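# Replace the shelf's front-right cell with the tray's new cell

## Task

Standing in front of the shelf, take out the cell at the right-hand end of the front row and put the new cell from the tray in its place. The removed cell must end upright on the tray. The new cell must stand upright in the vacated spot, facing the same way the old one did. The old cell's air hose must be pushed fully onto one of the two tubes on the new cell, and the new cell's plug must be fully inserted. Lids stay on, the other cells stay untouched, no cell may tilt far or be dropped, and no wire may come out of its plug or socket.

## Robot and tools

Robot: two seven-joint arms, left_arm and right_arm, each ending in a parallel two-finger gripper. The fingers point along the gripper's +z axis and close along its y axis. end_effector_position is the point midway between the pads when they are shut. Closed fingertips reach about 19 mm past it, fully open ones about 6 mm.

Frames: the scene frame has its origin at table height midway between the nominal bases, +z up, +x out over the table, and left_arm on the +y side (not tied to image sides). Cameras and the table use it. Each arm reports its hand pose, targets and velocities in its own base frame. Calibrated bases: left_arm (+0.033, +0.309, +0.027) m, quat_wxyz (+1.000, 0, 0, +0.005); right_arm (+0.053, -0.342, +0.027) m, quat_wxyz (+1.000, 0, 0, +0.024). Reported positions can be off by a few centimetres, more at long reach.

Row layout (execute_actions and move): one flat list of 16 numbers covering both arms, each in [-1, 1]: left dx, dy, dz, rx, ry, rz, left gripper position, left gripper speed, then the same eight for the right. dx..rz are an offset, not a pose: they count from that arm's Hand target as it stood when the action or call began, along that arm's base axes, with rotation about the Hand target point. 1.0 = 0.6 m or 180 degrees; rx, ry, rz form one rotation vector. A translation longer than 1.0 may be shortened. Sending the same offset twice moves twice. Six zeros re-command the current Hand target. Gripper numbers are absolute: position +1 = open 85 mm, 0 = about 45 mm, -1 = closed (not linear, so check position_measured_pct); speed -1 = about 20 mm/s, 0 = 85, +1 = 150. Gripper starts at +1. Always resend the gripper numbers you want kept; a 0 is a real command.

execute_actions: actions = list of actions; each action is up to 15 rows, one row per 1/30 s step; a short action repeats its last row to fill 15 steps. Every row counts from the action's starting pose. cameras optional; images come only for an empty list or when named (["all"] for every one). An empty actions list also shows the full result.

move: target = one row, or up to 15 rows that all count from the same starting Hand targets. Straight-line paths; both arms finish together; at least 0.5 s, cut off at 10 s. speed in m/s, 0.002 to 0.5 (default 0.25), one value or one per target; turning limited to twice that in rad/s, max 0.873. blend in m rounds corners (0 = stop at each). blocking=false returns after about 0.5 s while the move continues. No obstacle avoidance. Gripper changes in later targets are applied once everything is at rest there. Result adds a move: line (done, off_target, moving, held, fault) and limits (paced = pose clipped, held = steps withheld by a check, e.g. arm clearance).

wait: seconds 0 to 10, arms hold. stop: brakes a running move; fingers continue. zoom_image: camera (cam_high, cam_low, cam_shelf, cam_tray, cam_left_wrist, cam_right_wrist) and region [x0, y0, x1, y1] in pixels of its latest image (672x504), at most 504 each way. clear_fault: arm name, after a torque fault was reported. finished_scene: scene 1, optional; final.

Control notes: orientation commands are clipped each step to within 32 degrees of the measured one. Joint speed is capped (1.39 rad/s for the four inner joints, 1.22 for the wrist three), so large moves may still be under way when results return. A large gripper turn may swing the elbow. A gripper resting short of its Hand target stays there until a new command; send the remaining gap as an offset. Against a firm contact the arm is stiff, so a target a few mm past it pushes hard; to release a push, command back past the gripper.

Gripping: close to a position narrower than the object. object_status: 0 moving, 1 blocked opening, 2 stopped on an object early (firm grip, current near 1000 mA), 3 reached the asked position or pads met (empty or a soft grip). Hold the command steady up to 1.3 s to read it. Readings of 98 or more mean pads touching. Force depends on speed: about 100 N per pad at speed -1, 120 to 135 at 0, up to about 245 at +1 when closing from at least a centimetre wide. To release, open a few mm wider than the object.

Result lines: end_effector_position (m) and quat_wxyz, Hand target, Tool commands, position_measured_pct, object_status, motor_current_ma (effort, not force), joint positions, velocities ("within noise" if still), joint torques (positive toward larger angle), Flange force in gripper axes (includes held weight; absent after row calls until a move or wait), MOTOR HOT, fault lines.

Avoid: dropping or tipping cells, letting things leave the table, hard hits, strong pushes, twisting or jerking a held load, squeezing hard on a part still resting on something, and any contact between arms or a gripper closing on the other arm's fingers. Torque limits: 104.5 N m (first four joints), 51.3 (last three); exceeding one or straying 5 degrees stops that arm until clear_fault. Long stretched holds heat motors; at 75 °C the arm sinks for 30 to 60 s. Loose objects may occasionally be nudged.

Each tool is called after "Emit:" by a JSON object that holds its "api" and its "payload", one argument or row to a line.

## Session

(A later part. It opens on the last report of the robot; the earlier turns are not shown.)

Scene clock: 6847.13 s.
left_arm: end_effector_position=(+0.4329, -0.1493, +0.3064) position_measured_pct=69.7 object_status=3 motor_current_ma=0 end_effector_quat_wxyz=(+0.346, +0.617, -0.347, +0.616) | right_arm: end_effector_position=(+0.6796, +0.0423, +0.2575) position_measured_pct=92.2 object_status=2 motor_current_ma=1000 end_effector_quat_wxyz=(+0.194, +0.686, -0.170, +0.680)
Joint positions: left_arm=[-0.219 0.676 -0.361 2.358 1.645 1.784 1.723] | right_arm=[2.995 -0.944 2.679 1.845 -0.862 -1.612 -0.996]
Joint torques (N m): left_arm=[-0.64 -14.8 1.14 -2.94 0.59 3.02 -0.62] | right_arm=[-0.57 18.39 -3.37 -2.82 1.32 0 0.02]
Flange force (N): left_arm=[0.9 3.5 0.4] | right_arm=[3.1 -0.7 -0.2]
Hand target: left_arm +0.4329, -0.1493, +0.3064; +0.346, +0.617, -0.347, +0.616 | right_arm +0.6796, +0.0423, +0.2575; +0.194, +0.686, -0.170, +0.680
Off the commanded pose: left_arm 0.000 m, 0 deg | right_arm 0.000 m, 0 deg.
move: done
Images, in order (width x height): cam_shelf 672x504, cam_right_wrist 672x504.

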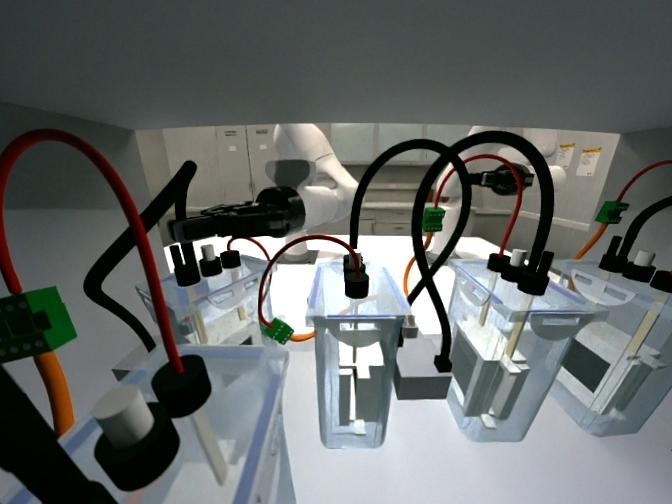

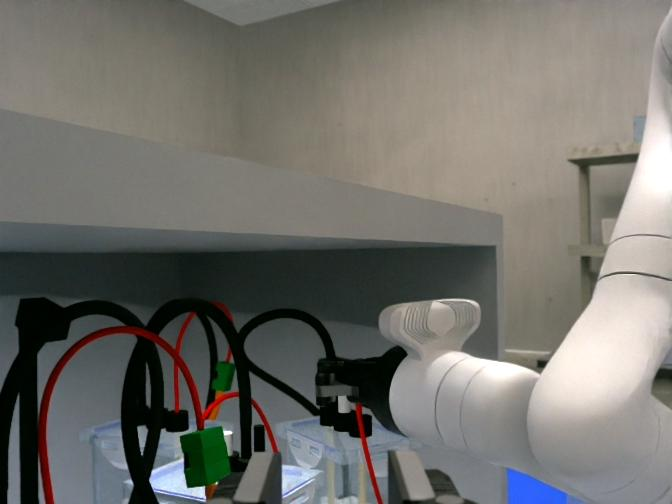

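Emit:
{"api": "move", "payload": {
  "target": [0,0,0,0,0,0,-0.4,-1,0,0,-0.0025,0,0,0,-0.95,-1],
  "speed": 0.015,
  "cameras": ["cam_shelf","cam_right_wrist"]
}}

Emit:
{"api": "zoom_image", "payload": {
  "camera": "cam_shelf",
  "region": [160, 230, 210, 290]
}}

Emit:
{"api": "zoom_image", "payload": {
  "camera": "cam_right_wrist",
  "region": [300, 340, 400, 440]
}}

Scene clock: 6855.03 s.
left_arm: end_effector_position=(+0.4329, -0.1493, +0.3064) position_measured_pct=69.7 object_status=3 motor_current_ma=0 end_effector_quat_wxyz=(+0.346, +0.617, -0.347, +0.616) | right_arm: end_effector_position=(+0.6796, +0.0423, +0.2560) position_measured_pct=92.2 object_status=2 motor_current_ma=1000 end_effector_quat_wxyz=(+0.194, +0.686, -0.170, +0.680)
Joint positions: left_arm=[-0.219 0.676 -0.361 2.358 1.645 1.784 1.723] | right_arm=[2.995 -0.948 2.68 1.845 -0.861 -1.613 -0.998]
Joint torques (N m): left_arm=[-0.63 -14.79 1.18 -3.06 0.56 2.96 -0.6] | right_arm=[-0.29 14.52 -3.43 -1.5 0.65 1.43 0.02]
Flange force (N): left_arm=[0.8 3.9 0.3] | right_arm=[9.2 -0.2 -1.4]
Hand target: left_arm +0.4329, -0.1493, +0.3064; +0.346, +0.617, -0.347, +0.616 | right_arm +0.6796, +0.0423, +0.2560; +0.194, +0.686, -0.170, +0.680
Off the commanded pose: left_arm 0.000 m, 0 deg | right_arm 0.000 m, 0 deg.
move: done
Images, in order (width x height): cam_shelf 672x504, cam_right_wrist 672x504.

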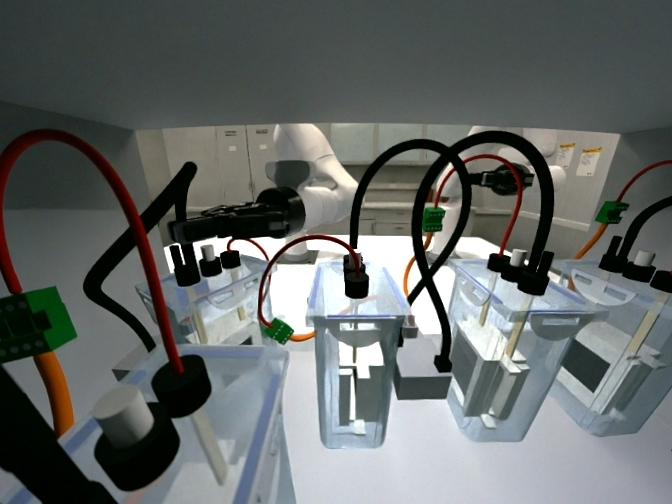

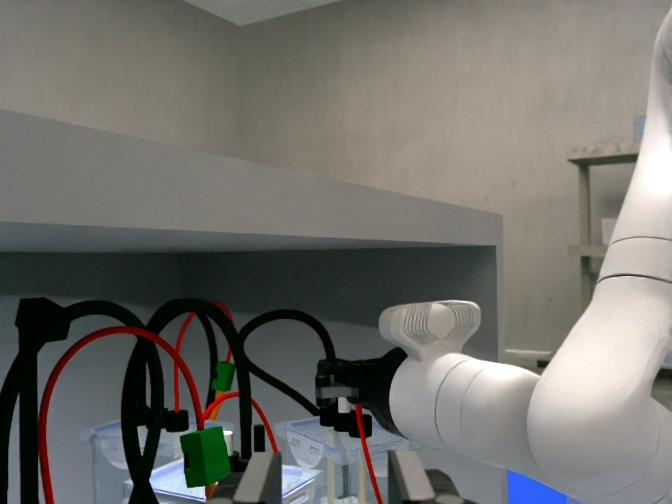

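Scaled by 8.400 from the camera's 672x504 image, which has a finer 960x720 frame.

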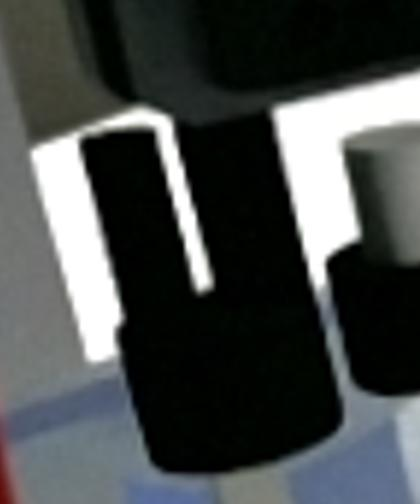

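Scaled by 5.040.

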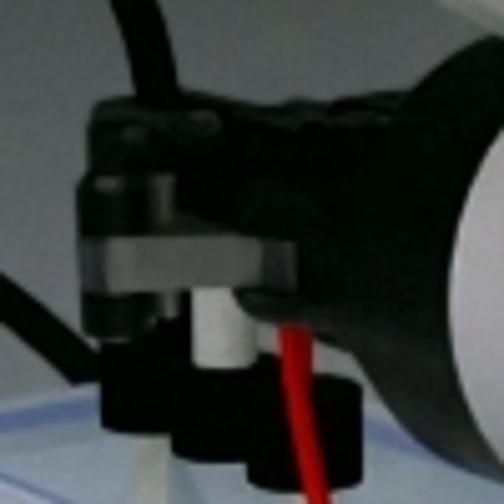

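Emit:
{"api": "move", "payload": {
  "target": [0,0,0,0,0,0,-0.4,-1,0,0,-0.0025,0,0,0,-0.95,-1],
  "speed": 0.015
}}

Emit:
{"api": "move", "payload": {
  "target": [
    [0,0,0,0,0,0,-0.4,-1,0,0,0.0025,0,0,0,-0.95,-1],
    [0,0,0,0,0,0,-0.4,-1,0,0,0.0025,0,0,0,-0.5,-1]
  ],
  "speed": 0.03,
  "cameras": ["all"]
}}

Emit:
{"api": "zoom_image", "payload": {
  "camera": "cam_shelf",
  "region": [160, 230, 210, 290]
}}

Scene clock: 6865.47 s.
left_arm: end_effector_position=(+0.4329, -0.1493, +0.3064) position_measured_pct=69.7 object_status=3 motor_current_ma=0 end_effector_quat_wxyz=(+0.346, +0.617, -0.347, +0.616) | right_arm: end_effector_position=(+0.6796, +0.0423, +0.2545) position_measured_pct=92.2 object_status=2 motor_current_ma=1000 end_effector_quat_wxyz=(+0.194, +0.686, -0.170, +0.680)
Joint positions: left_arm=[-0.219 0.676 -0.361 2.358 1.645 1.784 1.723] | right_arm=[2.994 -0.951 2.681 1.844 -0.86 -1.615 -1]
Joint torques (N m): left_arm=[-0.6 -14.87 1.06 -3.02 0.59 2.94 -0.6] | right_arm=[-0.23 9.33 -3.77 0.47 -0.39 3.44 0.03]
Flange force (N): left_arm=[0.5 3.7 0.3] | right_arm=[17.1 0.5 -2.2]
Hand target: left_arm +0.4329, -0.1493, +0.3064; +0.346, +0.617, -0.347, +0.616 | right_arm +0.6796, +0.0423, +0.2545; +0.194, +0.686, -0.170, +0.680
Off the commanded pose: left_arm 0.000 m, 0 deg | right_arm 0.000 m, 0 deg.
move: done

Scene clock: 6867.20 s.
left_arm: end_effector_position=(+0.4329, -0.1493, +0.3064) position_measured_pct=69.7 object_status=3 motor_current_ma=0 end_effector_quat_wxyz=(+0.346, +0.617, -0.347, +0.616) | right_arm: end_effector_position=(+0.6796, +0.0423, +0.2560) position_measured_pct=74.9 object_status=0 motor_current_ma=0 end_effector_quat_wxyz=(+0.194, +0.686, -0.170, +0.680)
Joint positions: left_arm=[-0.219 0.676 -0.361 2.358 1.645 1.784 1.723] | right_arm=[2.994 -0.948 2.68 1.845 -0.861 -1.613 -0.998]
Joint torques (N m): left_arm=[-0.63 -14.87 1.1 -2.93 0.6 2.97 -0.58] | right_arm=[0.69 22.88 -2.16 -3.87 1.4 -2.27 0.04]
Flange force (N): left_arm=[0.4 3.5 0.3] | right_arm=[-3.7 -4.6 1.8]
Hand target: left_arm +0.4329, -0.1493, +0.3064; +0.346, +0.617, -0.347, +0.616 | right_arm +0.6796, +0.0423, +0.2560; +0.194, +0.686, -0.170, +0.680
Off the commanded pose: left_arm 0.000 m, 0 deg | right_arm 0.000 m, 0 deg.
move: done

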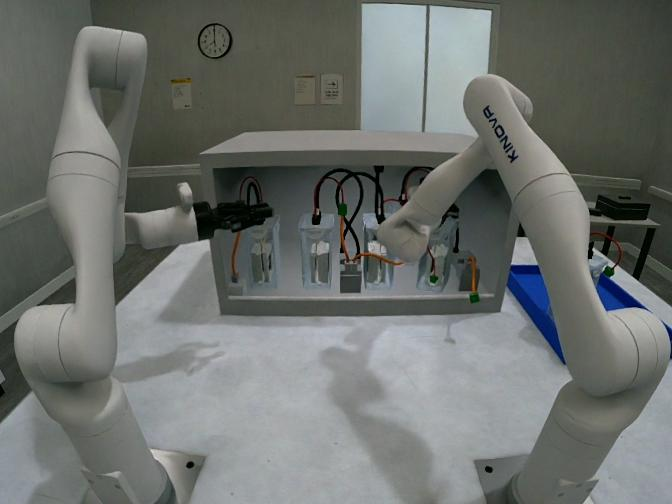

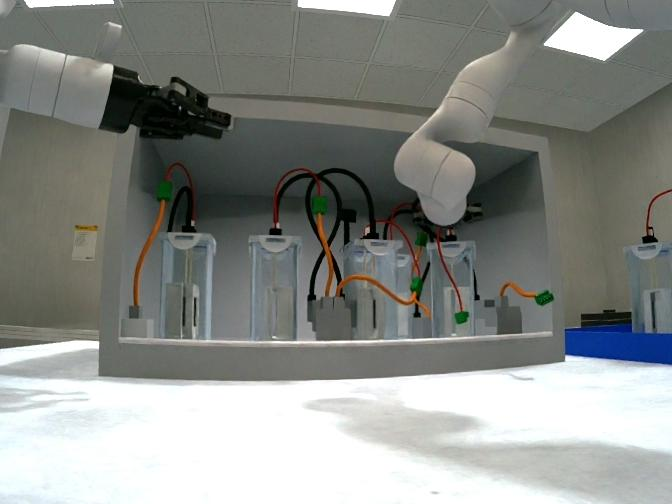

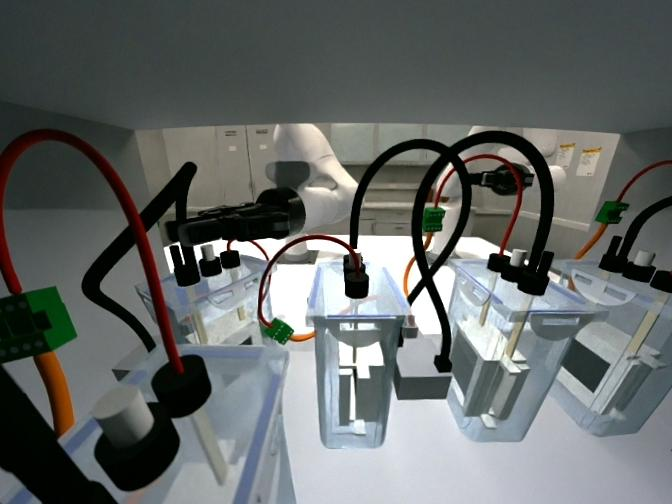

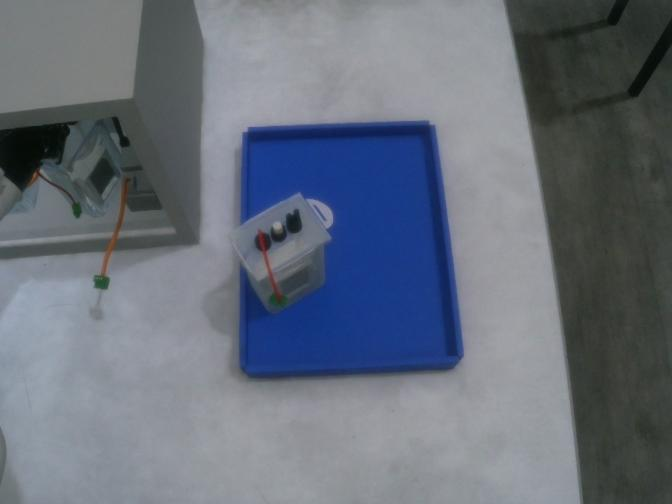

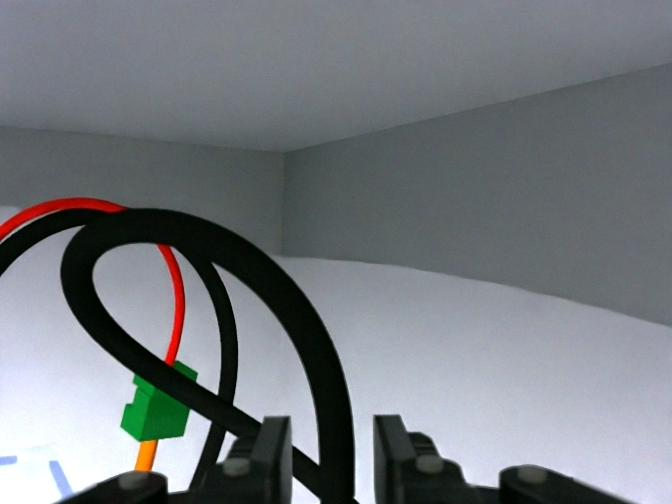

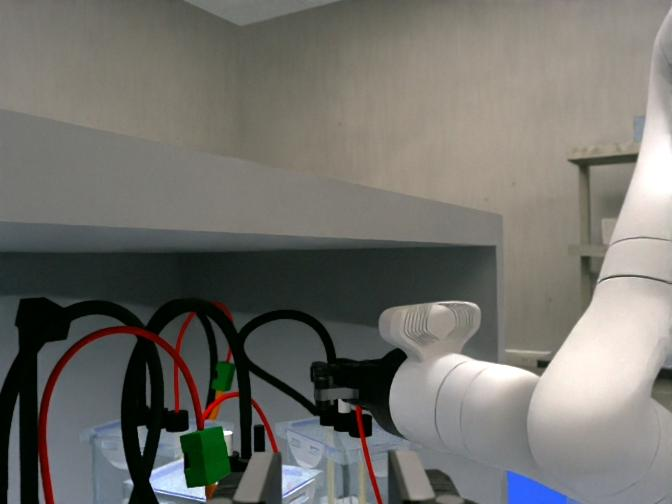

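Scaled by 8.400 from the camera's 672x504 image, which has a finer 960x720 frame.

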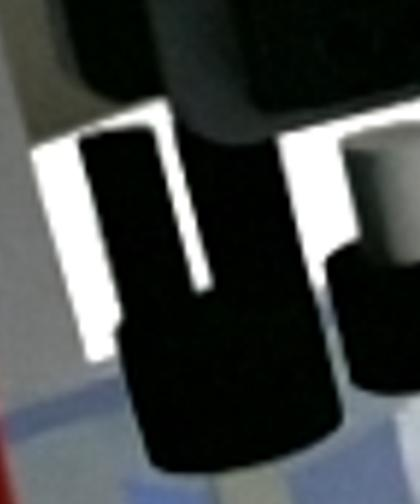

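Emit:
{"api": "move", "payload": {
  "target": [
    [0,0,0,0,0,0,-0.4,-1,0,0,0.0083,0,0,0,-0.5,-1],
    [0,0,0,0,0,0,-0.4,-1,-0.1637,0.093,0.02,0,0,0,-0.5,-1],
    [0,0,0,0,0,0,-0.4,-1,-0.35,0.1,0.02,0,0,0,-0.5,-1]
  ],
  "speed": [0.02,0.06,0.12],
  "blend": [0,0.02,0],
  "cameras": ["all"]
}}

Emit:
{"api": "zoom_image", "payload": {
  "camera": "cam_low",
  "region": [340, 180, 560, 350]
}}

Emit:
{"api": "zoom_image", "payload": {
  "camera": "cam_right_wrist",
  "region": [180, 280, 500, 504]
}}

Scene clock: 6908.47 s.
left_arm: end_effector_position=(+0.4329, -0.1493, +0.3064) position_measured_pct=69.7 object_status=3 motor_current_ma=0 end_effector_quat_wxyz=(+0.346, +0.617, -0.347, +0.616) | right_arm: end_effector_position=(+0.4696, +0.1023, +0.2680) position_measured_pct=74.9 object_status=3 motor_current_ma=0 end_effector_quat_wxyz=(+0.194, +0.686, -0.170, +0.680)
Joint positions: left_arm=[-0.219 0.676 -0.361 2.358 1.645 1.784 1.723] | right_arm=[2.692 -0.886 2.495 2.283 -1.353 -2.033 -1.362]
Joint torques (N m): left_arm=[-0.62 -15 1.07 -3.03 0.68 2.96 -0.54] | right_arm=[0.6 17.78 -1.83 -0.05 0.39 -2.66 0.08]
Flange force (N): left_arm=[-0.2 3.9 0.0] | right_arm=[-5.3 -3.8 -0.7]
Hand target: left_arm +0.4329, -0.1493, +0.3064; +0.346, +0.617, -0.347, +0.616 | right_arm +0.4696, +0.1023, +0.2680; +0.194, +0.686, -0.170, +0.680
Off the commanded pose: left_arm 0.000 m, 0 deg | right_arm 0.000 m, 0 deg.
move: done

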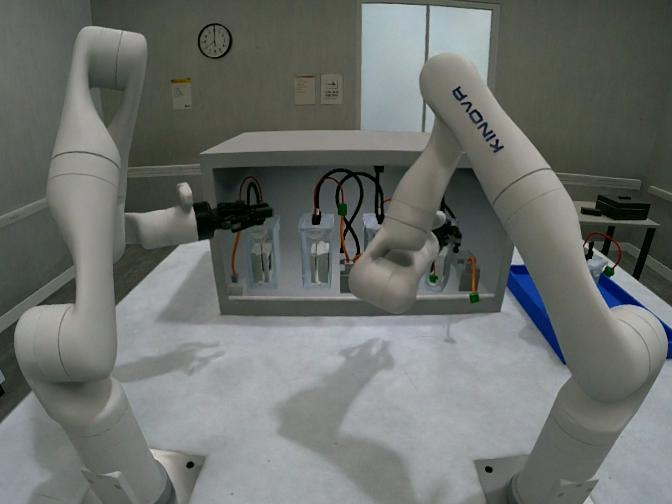

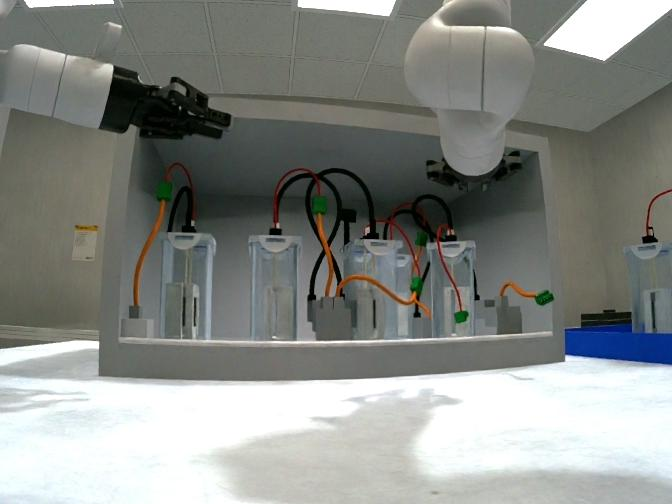

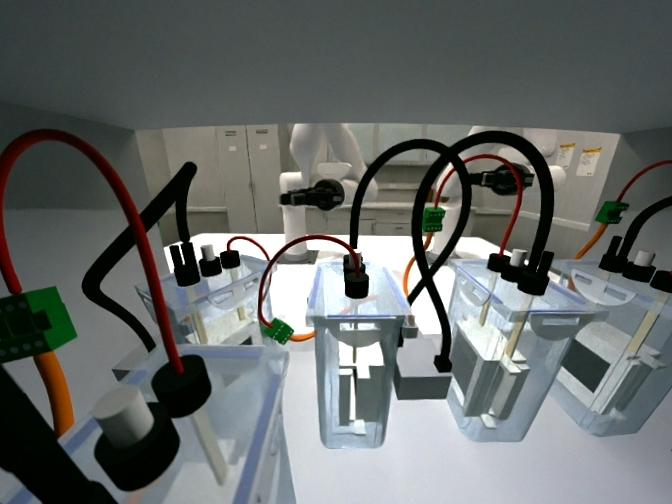

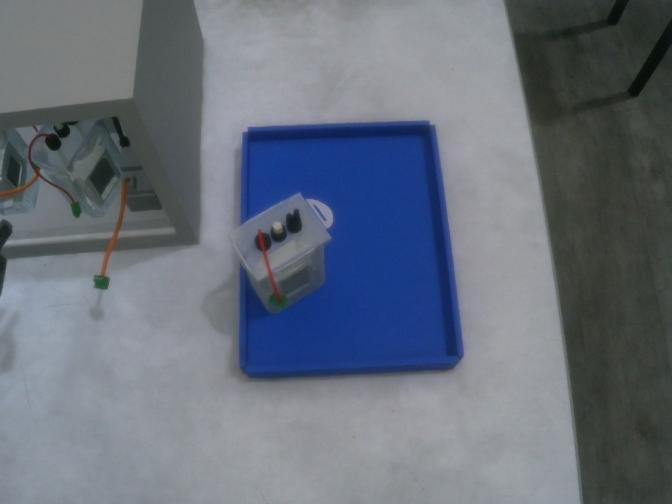

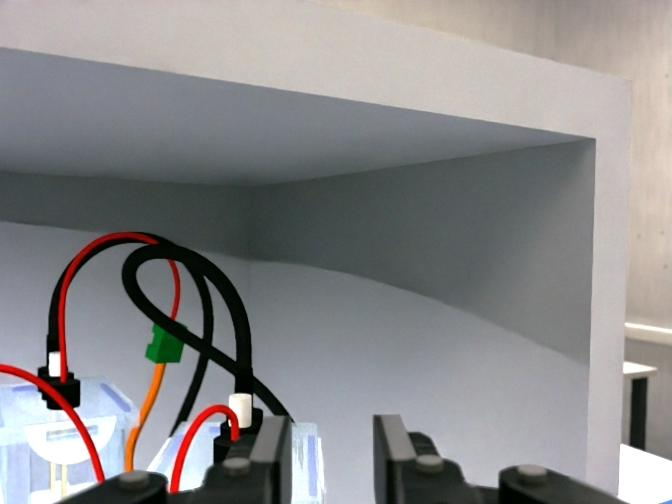

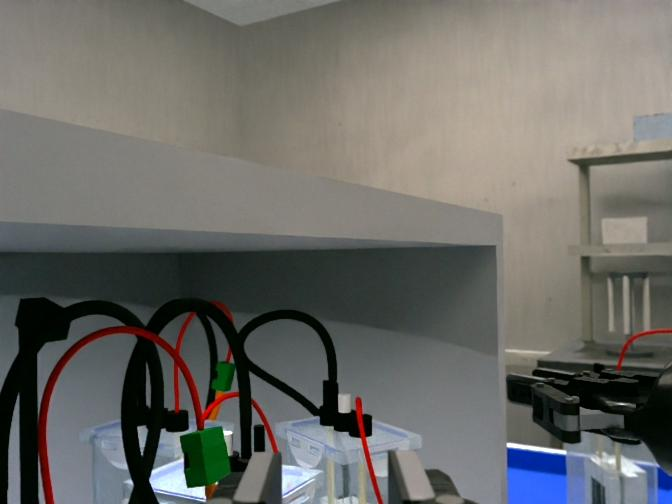

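Scaled by 2.291 from the camera's 672x504 image, which has a finer 960x720 frame.

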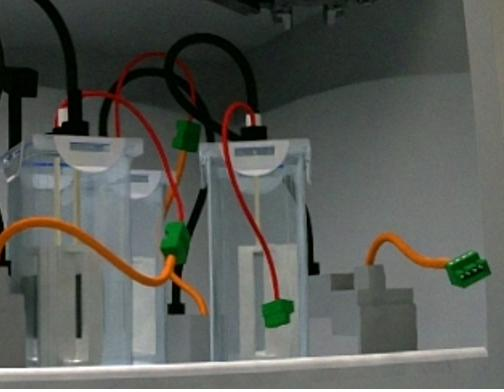

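Scaled by 1.575.

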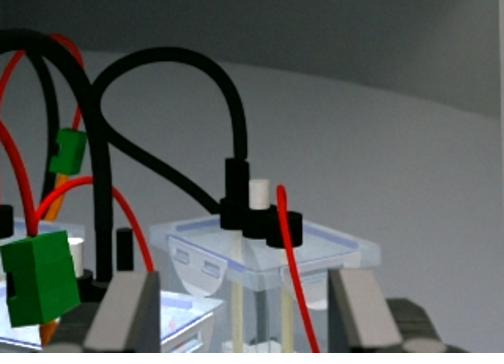

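Emit:
{"api": "move", "payload": {
  "target": [
    [0,0,0,0,0,0,-0.4,-1,0.0507,-0.0538,-0.1133,0.0174,0.0252,0.186,-1,-1],
    [0,0,0,0,0,0,-0.4,-1,0.084,-0.0597,-0.2467,0.0174,0.0252,0.186,-1,-1],
    [0,0,0,0,0,0,-0.4,-1,0.1863,-0.0633,-0.2467,0.0174,0.0252,0.186,-1,-1]
  ],
  "speed": [0.15,0.12,0.06],
  "blend": [0.02,0.01,0],
  "cameras": ["all"]
}}

Scene clock: 7039.60 s.
left_arm: end_effector_position=(+0.4329, -0.1493, +0.3064) position_measured_pct=69.7 object_status=3 motor_current_ma=0 end_effector_quat_wxyz=(+0.346, +0.617, -0.347, +0.616) | right_arm: end_effector_position=(+0.5814, +0.0643, +0.1200) position_measured_pct=98.7 object_status=3 motor_current_ma=930 end_effector_quat_wxyz=(-0.023, +0.737, +0.024, +0.675)
Joint positions: left_arm=[-0.219 0.676 -0.361 2.358 1.645 1.784 1.723] | right_arm=[2.856 -1.207 3.287 2.32 -0.158 -1.839 -1.765]
Joint torques (N m): left_arm=[-0.52 -14.86 1.09 -2.93 0.6 2.94 -0.61] | right_arm=[0.63 19.83 1.16 1.51 -0.58 -2.64 0.05]
Flange force (N): left_arm=[0.5 3.4 0.0] | right_arm=[-5.0 0.8 1.1]
Hand target: left_arm +0.4329, -0.1493, +0.3064; +0.346, +0.617, -0.347, +0.616 | right_arm +0.5814, +0.0643, +0.1200; -0.023, +0.737, +0.024, +0.675
Off the commanded pose: left_arm 0.000 m, 0 deg | right_arm 0.000 m, 0 deg.
move: done

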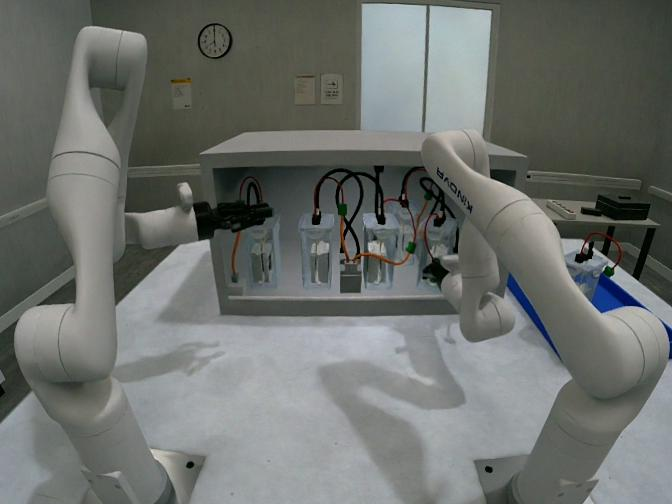

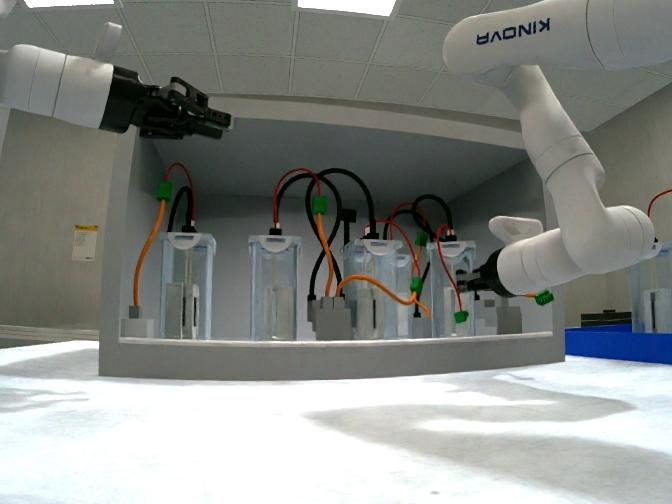

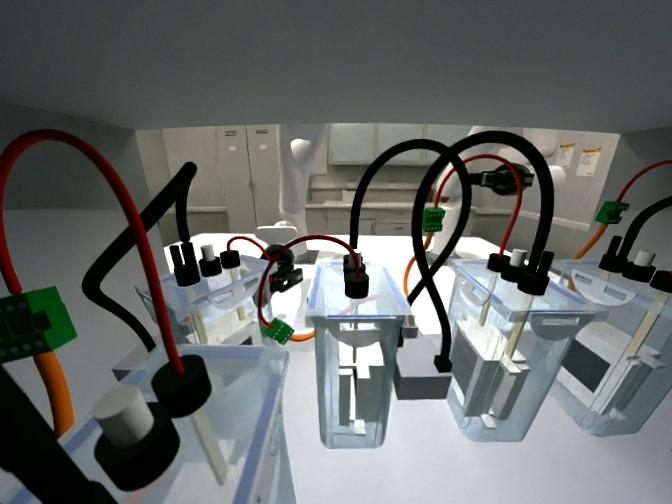

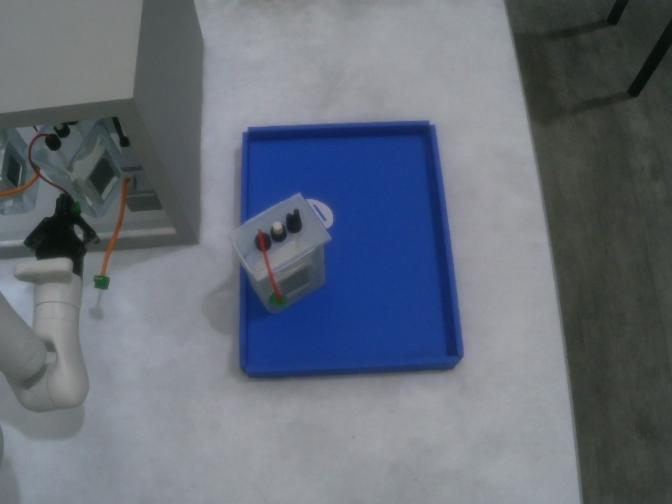

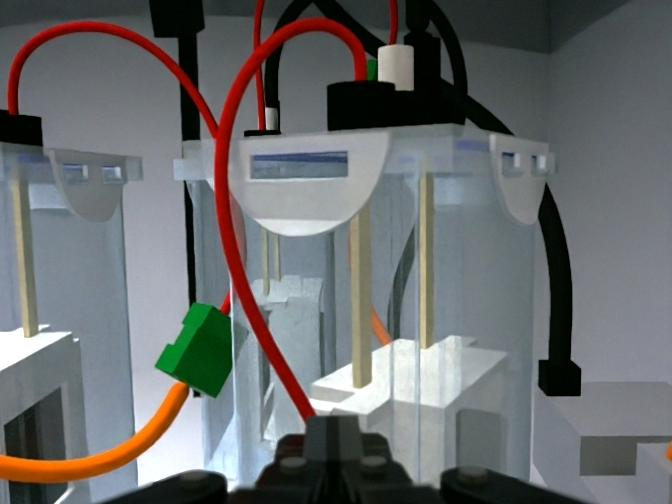

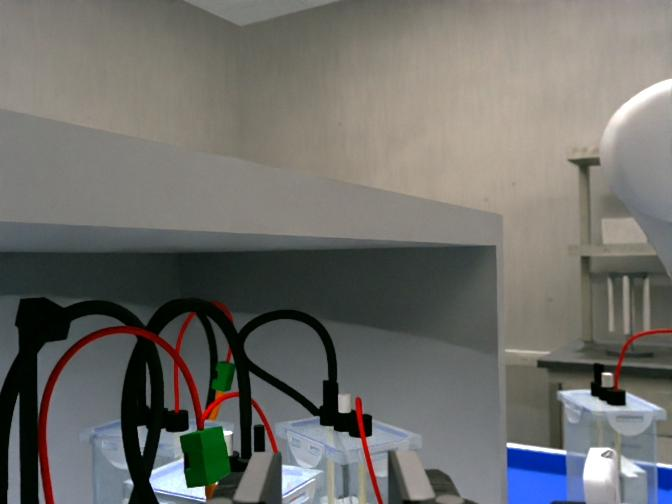

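Emit:
{"api": "move", "payload": {
  "target": [
    [0,0,0,0,0,0,-0.4,-1,0,-0.0217,0,0,0,0,-1,-1],
    [0,0,0,0,0,0,-0.4,-1,0.0367,-0.0217,0,0,0,0,-1,-1]
  ],
  "speed": 0.04,
  "cameras": ["cam_left_wrist","cam_shelf","cam_tray","cam_right_wrist"]
}}

Scene clock: 7063.27 s.
left_arm: end_effector_position=(+0.4329, -0.1493, +0.3064) position_measured_pct=69.7 object_status=3 motor_current_ma=0 end_effector_quat_wxyz=(+0.346, +0.617, -0.347, +0.616) | right_arm: end_effector_position=(+0.6034, +0.0513, +0.1200) position_measured_pct=98.7 object_status=3 motor_current_ma=930 end_effector_quat_wxyz=(-0.023, +0.737, +0.024, +0.675)
Joint positions: left_arm=[-0.219 0.676 -0.361 2.358 1.645 1.784 1.723] | right_arm=[2.887 -1.191 3.321 2.261 -0.107 -1.767 -1.769]
Joint torques (N m): left_arm=[-0.63 -14.95 1.14 -3.07 0.59 2.99 -0.53] | right_arm=[1.18 20.98 1.76 -0.83 -0.82 -2.62 0.07]
Flange force (N): left_arm=[0.0 4.0 0.2] | right_arm=[-4.8 -0.2 -4.1]
Hand target: left_arm +0.4329, -0.1493, +0.3064; +0.346, +0.617, -0.347, +0.616 | right_arm +0.6034, +0.0513, +0.1200; -0.023, +0.737, +0.024, +0.675
Off the commanded pose: left_arm 0.000 m, 0 deg | right_arm 0.000 m, 0 deg.
move: done
Images, in order (width x height): cam_shelf 672x504, cam_tray 672x504, cam_left_wrist 672x504, cam_right_wrist 672x504.

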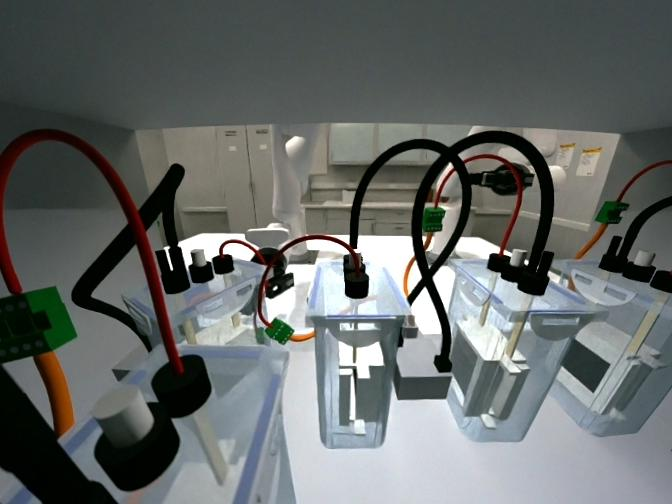

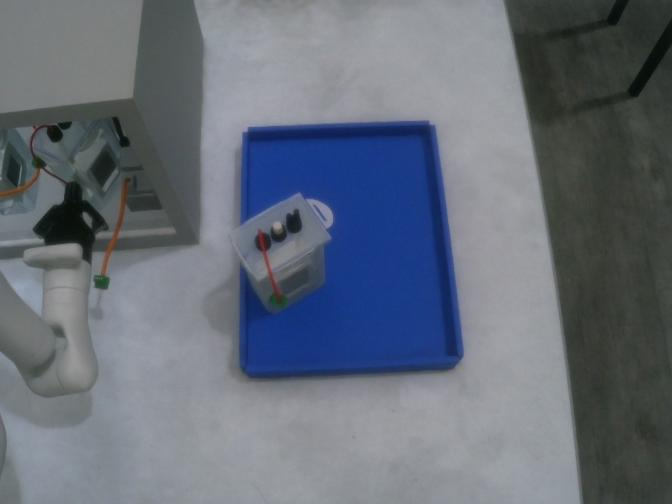

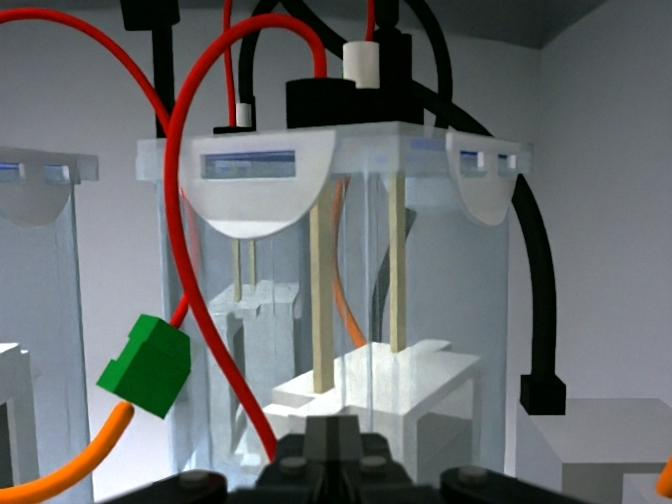

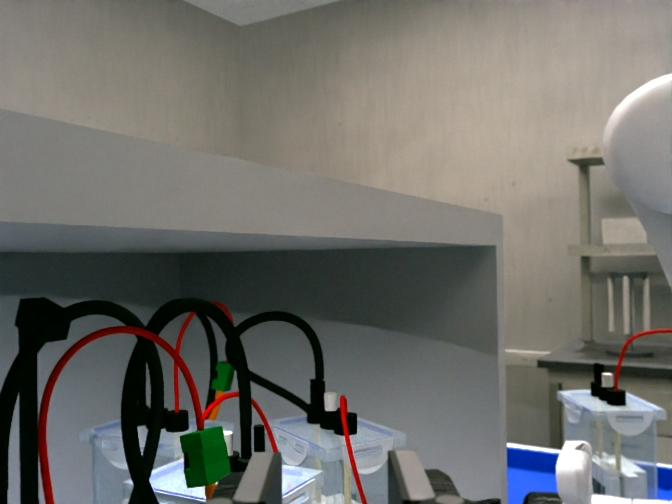

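Emit:
{"api": "zoom_image", "payload": {
  "camera": "cam_right_wrist",
  "region": [250, 340, 450, 504]
}}

Emit:
{"api": "zoom_image", "payload": {
  "camera": "cam_tray",
  "region": [0, 100, 160, 260]
}}

Scaled by 2.520.

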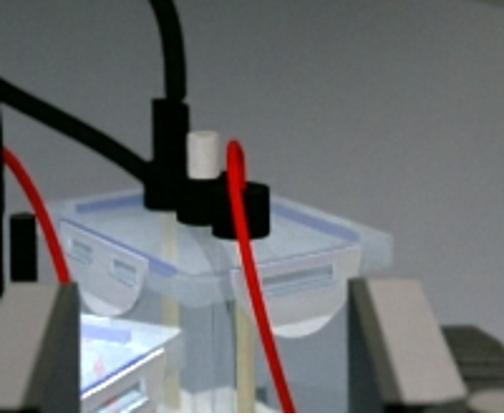

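Scaled by 3.150 from the camera's 672x504 image, which has a finer 960x720 frame.

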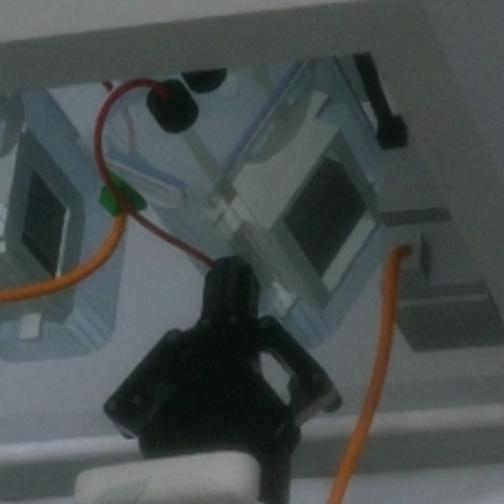

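Emit:
{"api": "move", "payload": {
  "target": [0,0,0,0,0,0,-0.4,-1,0.0167,-0.008,0,0,0,0,-1,-1],
  "speed": 0.03,
  "cameras": ["cam_left_wrist","cam_shelf","cam_right_wrist"]
}}

Scene clock: 7104.73 s.
left_arm: end_effector_position=(+0.4329, -0.1493, +0.3064) position_measured_pct=69.7 object_status=3 motor_current_ma=0 end_effector_quat_wxyz=(+0.346, +0.617, -0.347, +0.616) | right_arm: end_effector_position=(+0.6134, +0.0465, +0.1200) position_measured_pct=98.7 object_status=3 motor_current_ma=930 end_effector_quat_wxyz=(-0.023, +0.737, +0.024, +0.675)
Joint positions: left_arm=[-0.219 0.676 -0.361 2.358 1.645 1.784 1.723] | right_arm=[2.899 -1.185 3.332 2.233 -0.088 -1.735 -1.771]
Joint torques (N m): left_arm=[-0.56 -14.85 1.07 -3.01 0.6 2.95 -0.53] | right_arm=[1.12 21.06 1.76 -1.17 -0.81 -2.49 0.02]
Flange force (N): left_arm=[0.2 3.9 0.1] | right_arm=[-4.4 -0.1 -4.4]
Hand target: left_arm +0.4329, -0.1493, +0.3064; +0.346, +0.617, -0.347, +0.616 | right_arm +0.6135, +0.0465, +0.1200; -0.023, +0.737, +0.024, +0.675
Off the commanded pose: left_arm 0.000 m, 0 deg | right_arm 0.000 m, 0 deg.
move: done
Images, in order (width x height): cam_shelf 672x504, cam_left_wrist 672x504, cam_right_wrist 672x504.

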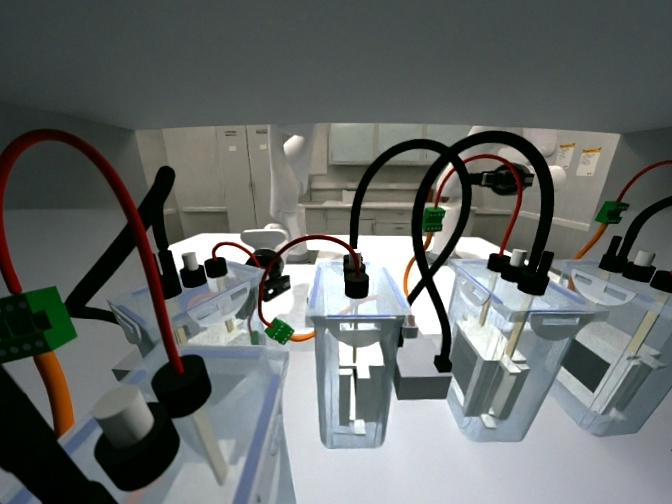

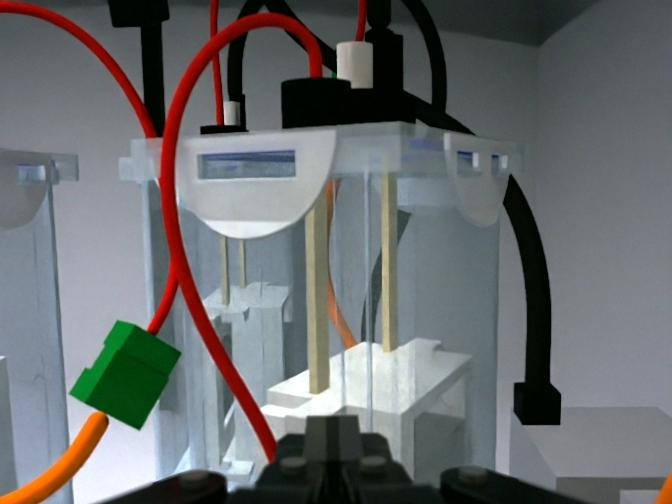

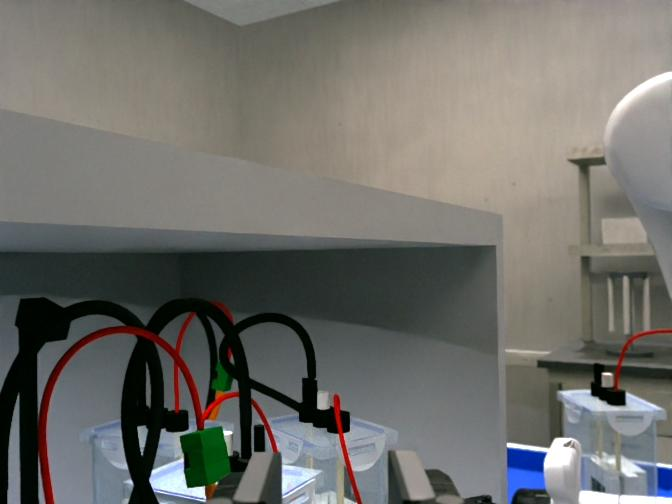

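Emit:
{"api": "move", "payload": {
  "target": [0,0,0,0,0,0,-0.4,-1,0.02,-0.016,0,0,0,0,-1,-1],
  "speed": 0.03,
  "cameras": ["cam_left_wrist","cam_shelf","cam_right_wrist","cam_tray"]
}}

Scene clock: 7127.47 s.
left_arm: end_effector_position=(+0.4329, -0.1493, +0.3064) position_measured_pct=69.7 object_status=3 motor_current_ma=0 end_effector_quat_wxyz=(+0.346, +0.617, -0.347, +0.616) | right_arm: end_effector_position=(+0.6254, +0.0369, +0.1200) position_measured_pct=98.7 object_status=3 motor_current_ma=930 end_effector_quat_wxyz=(-0.023, +0.737, +0.024, +0.675)
Joint positions: left_arm=[-0.219 0.676 -0.361 2.358 1.645 1.784 1.723] | right_arm=[2.919 -1.18 3.35 2.199 -0.057 -1.699 -1.777]
Joint torques (N m): left_arm=[-0.68 -15.02 1.12 -3.05 0.55 2.95 -0.6] | right_arm=[0.96 21.02 1.72 -1.46 -0.69 -2.37 0.04]
Flange force (N): left_arm=[0.0 3.8 0.5] | right_arm=[-3.7 -0.2 -4.2]
Hand target: left_arm +0.4329, -0.1493, +0.3064; +0.346, +0.617, -0.347, +0.616 | right_arm +0.6255, +0.0369, +0.1200; -0.023, +0.737, +0.024, +0.675
Off the commanded pose: left_arm 0.000 m, 0 deg | right_arm 0.000 m, 0 deg.
move: done
Images, in order (width x height): cam_shelf 672x504, cam_tray 672x504, cam_left_wrist 672x504, cam_right_wrist 672x504.

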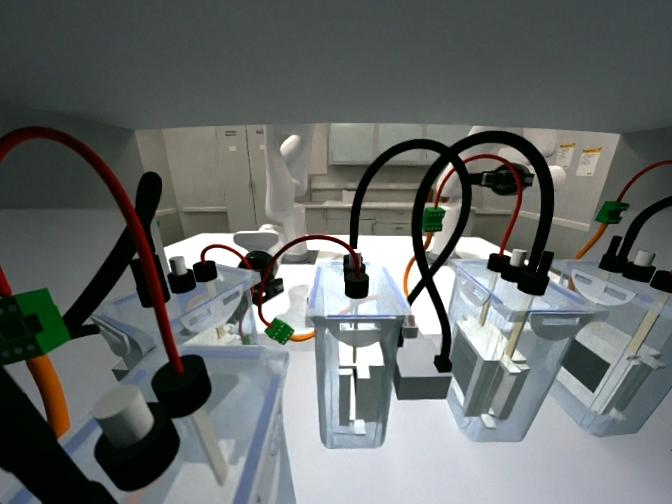

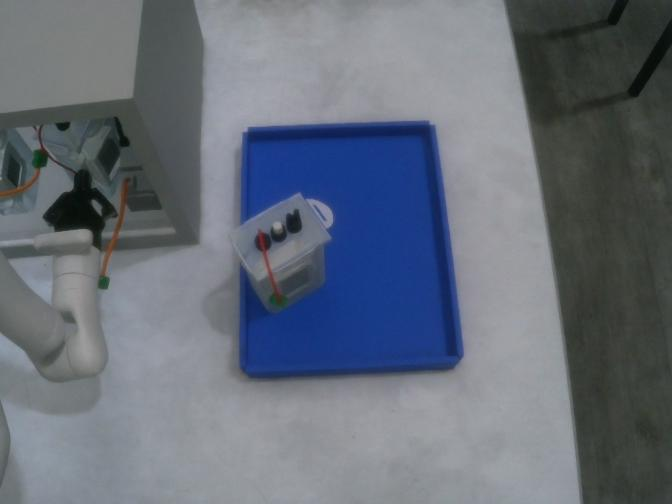

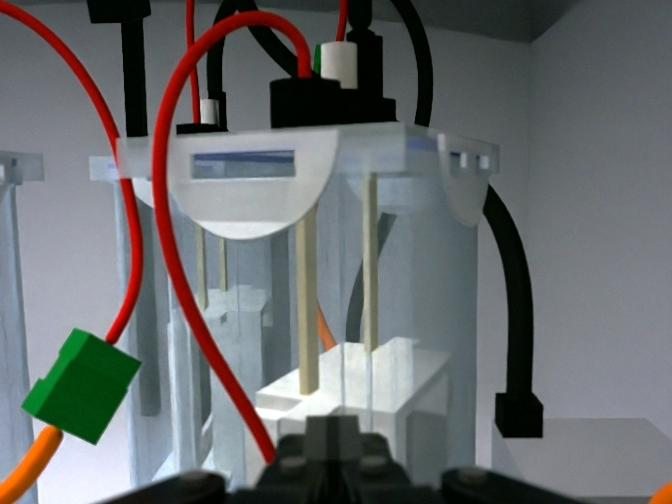

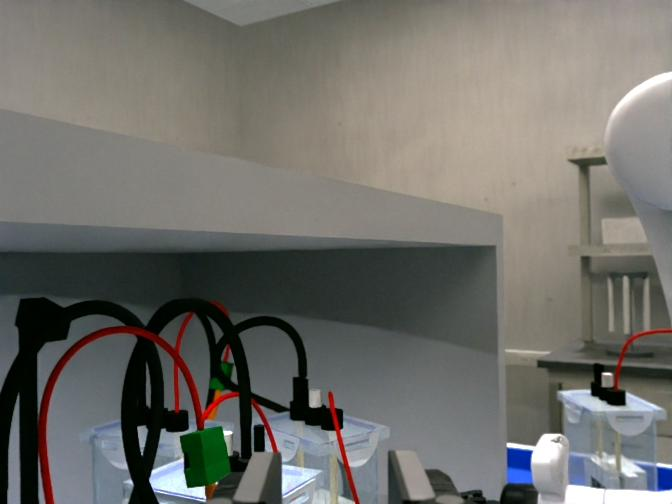

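Emit:
{"api": "move", "payload": {
  "target": [0,0,0,0,0,0,-0.4,-1,0.01,-0.02,0,0,0,0,-1,-1],
  "speed": 0.03,
  "cameras": ["cam_left_wrist","cam_shelf","cam_right_wrist","cam_tray"]
}}

Scene clock: 7137.50 s.
left_arm: end_effector_position=(+0.4329, -0.1493, +0.3064) position_measured_pct=69.7 object_status=3 motor_current_ma=0 end_effector_quat_wxyz=(+0.346, +0.617, -0.347, +0.616) | right_arm: end_effector_position=(+0.6315, +0.0249, +0.1200) position_measured_pct=98.7 object_status=3 motor_current_ma=930 end_effector_quat_wxyz=(-0.023, +0.737, +0.024, +0.675)
Joint positions: left_arm=[-0.219 0.676 -0.361 2.358 1.645 1.784 1.723] | right_arm=[2.944 -1.18 3.369 2.182 -0.024 -1.687 -1.787]
Joint torques (N m): left_arm=[-0.66 -14.89 1.18 -2.94 0.6 2.99 -0.58] | right_arm=[1.06 21.57 1.97 -1.59 -0.91 -2.52 0.05]
Flange force (N): left_arm=[0.4 3.6 0.3] | right_arm=[-4.4 -0.2 -3.6]
Hand target: left_arm +0.4329, -0.1493, +0.3064; +0.346, +0.617, -0.347, +0.616 | right_arm +0.6315, +0.0249, +0.1200; -0.023, +0.737, +0.024, +0.675
Off the commanded pose: left_arm 0.000 m, 0 deg | right_arm 0.000 m, 0 deg.
move: done
Images, in order (width x height): cam_shelf 672x504, cam_tray 672x504, cam_left_wrist 672x504, cam_right_wrist 672x504.

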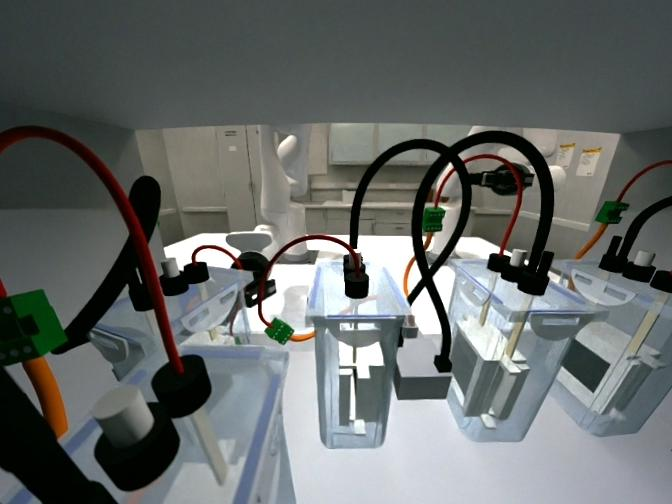

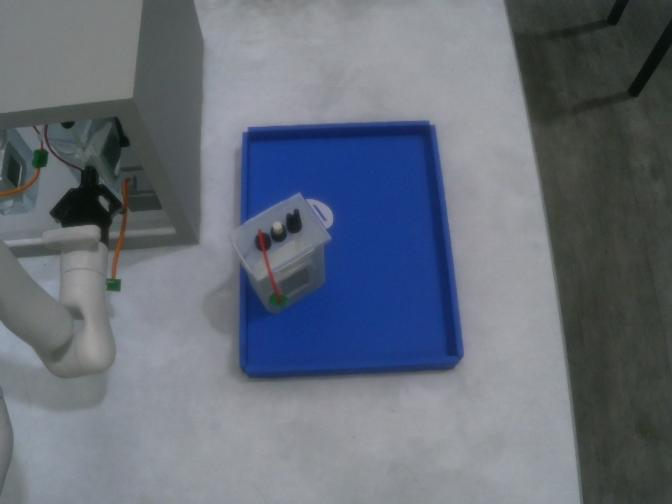

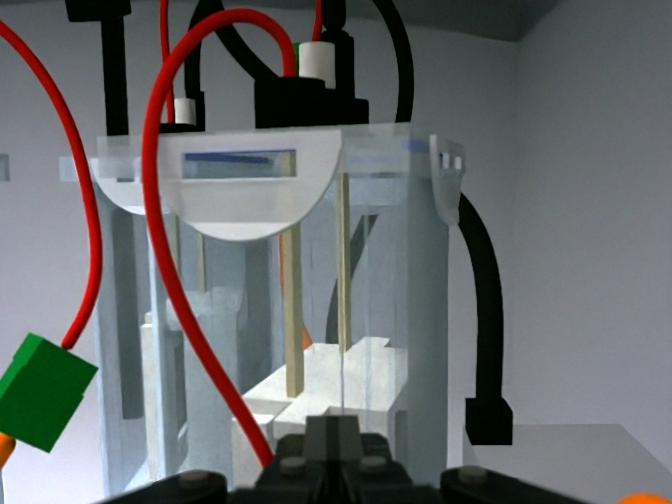

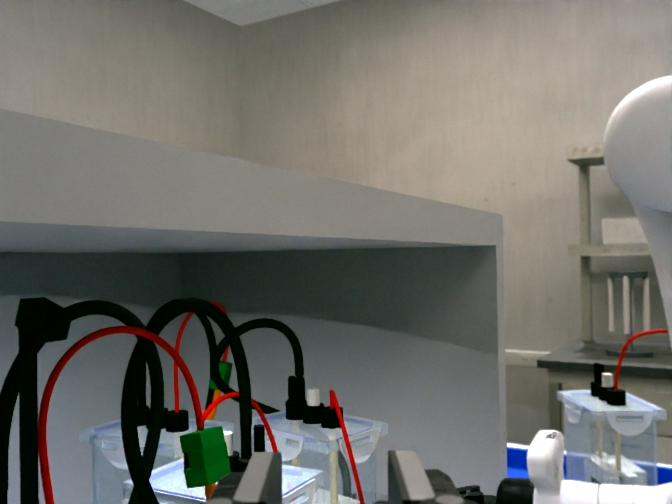

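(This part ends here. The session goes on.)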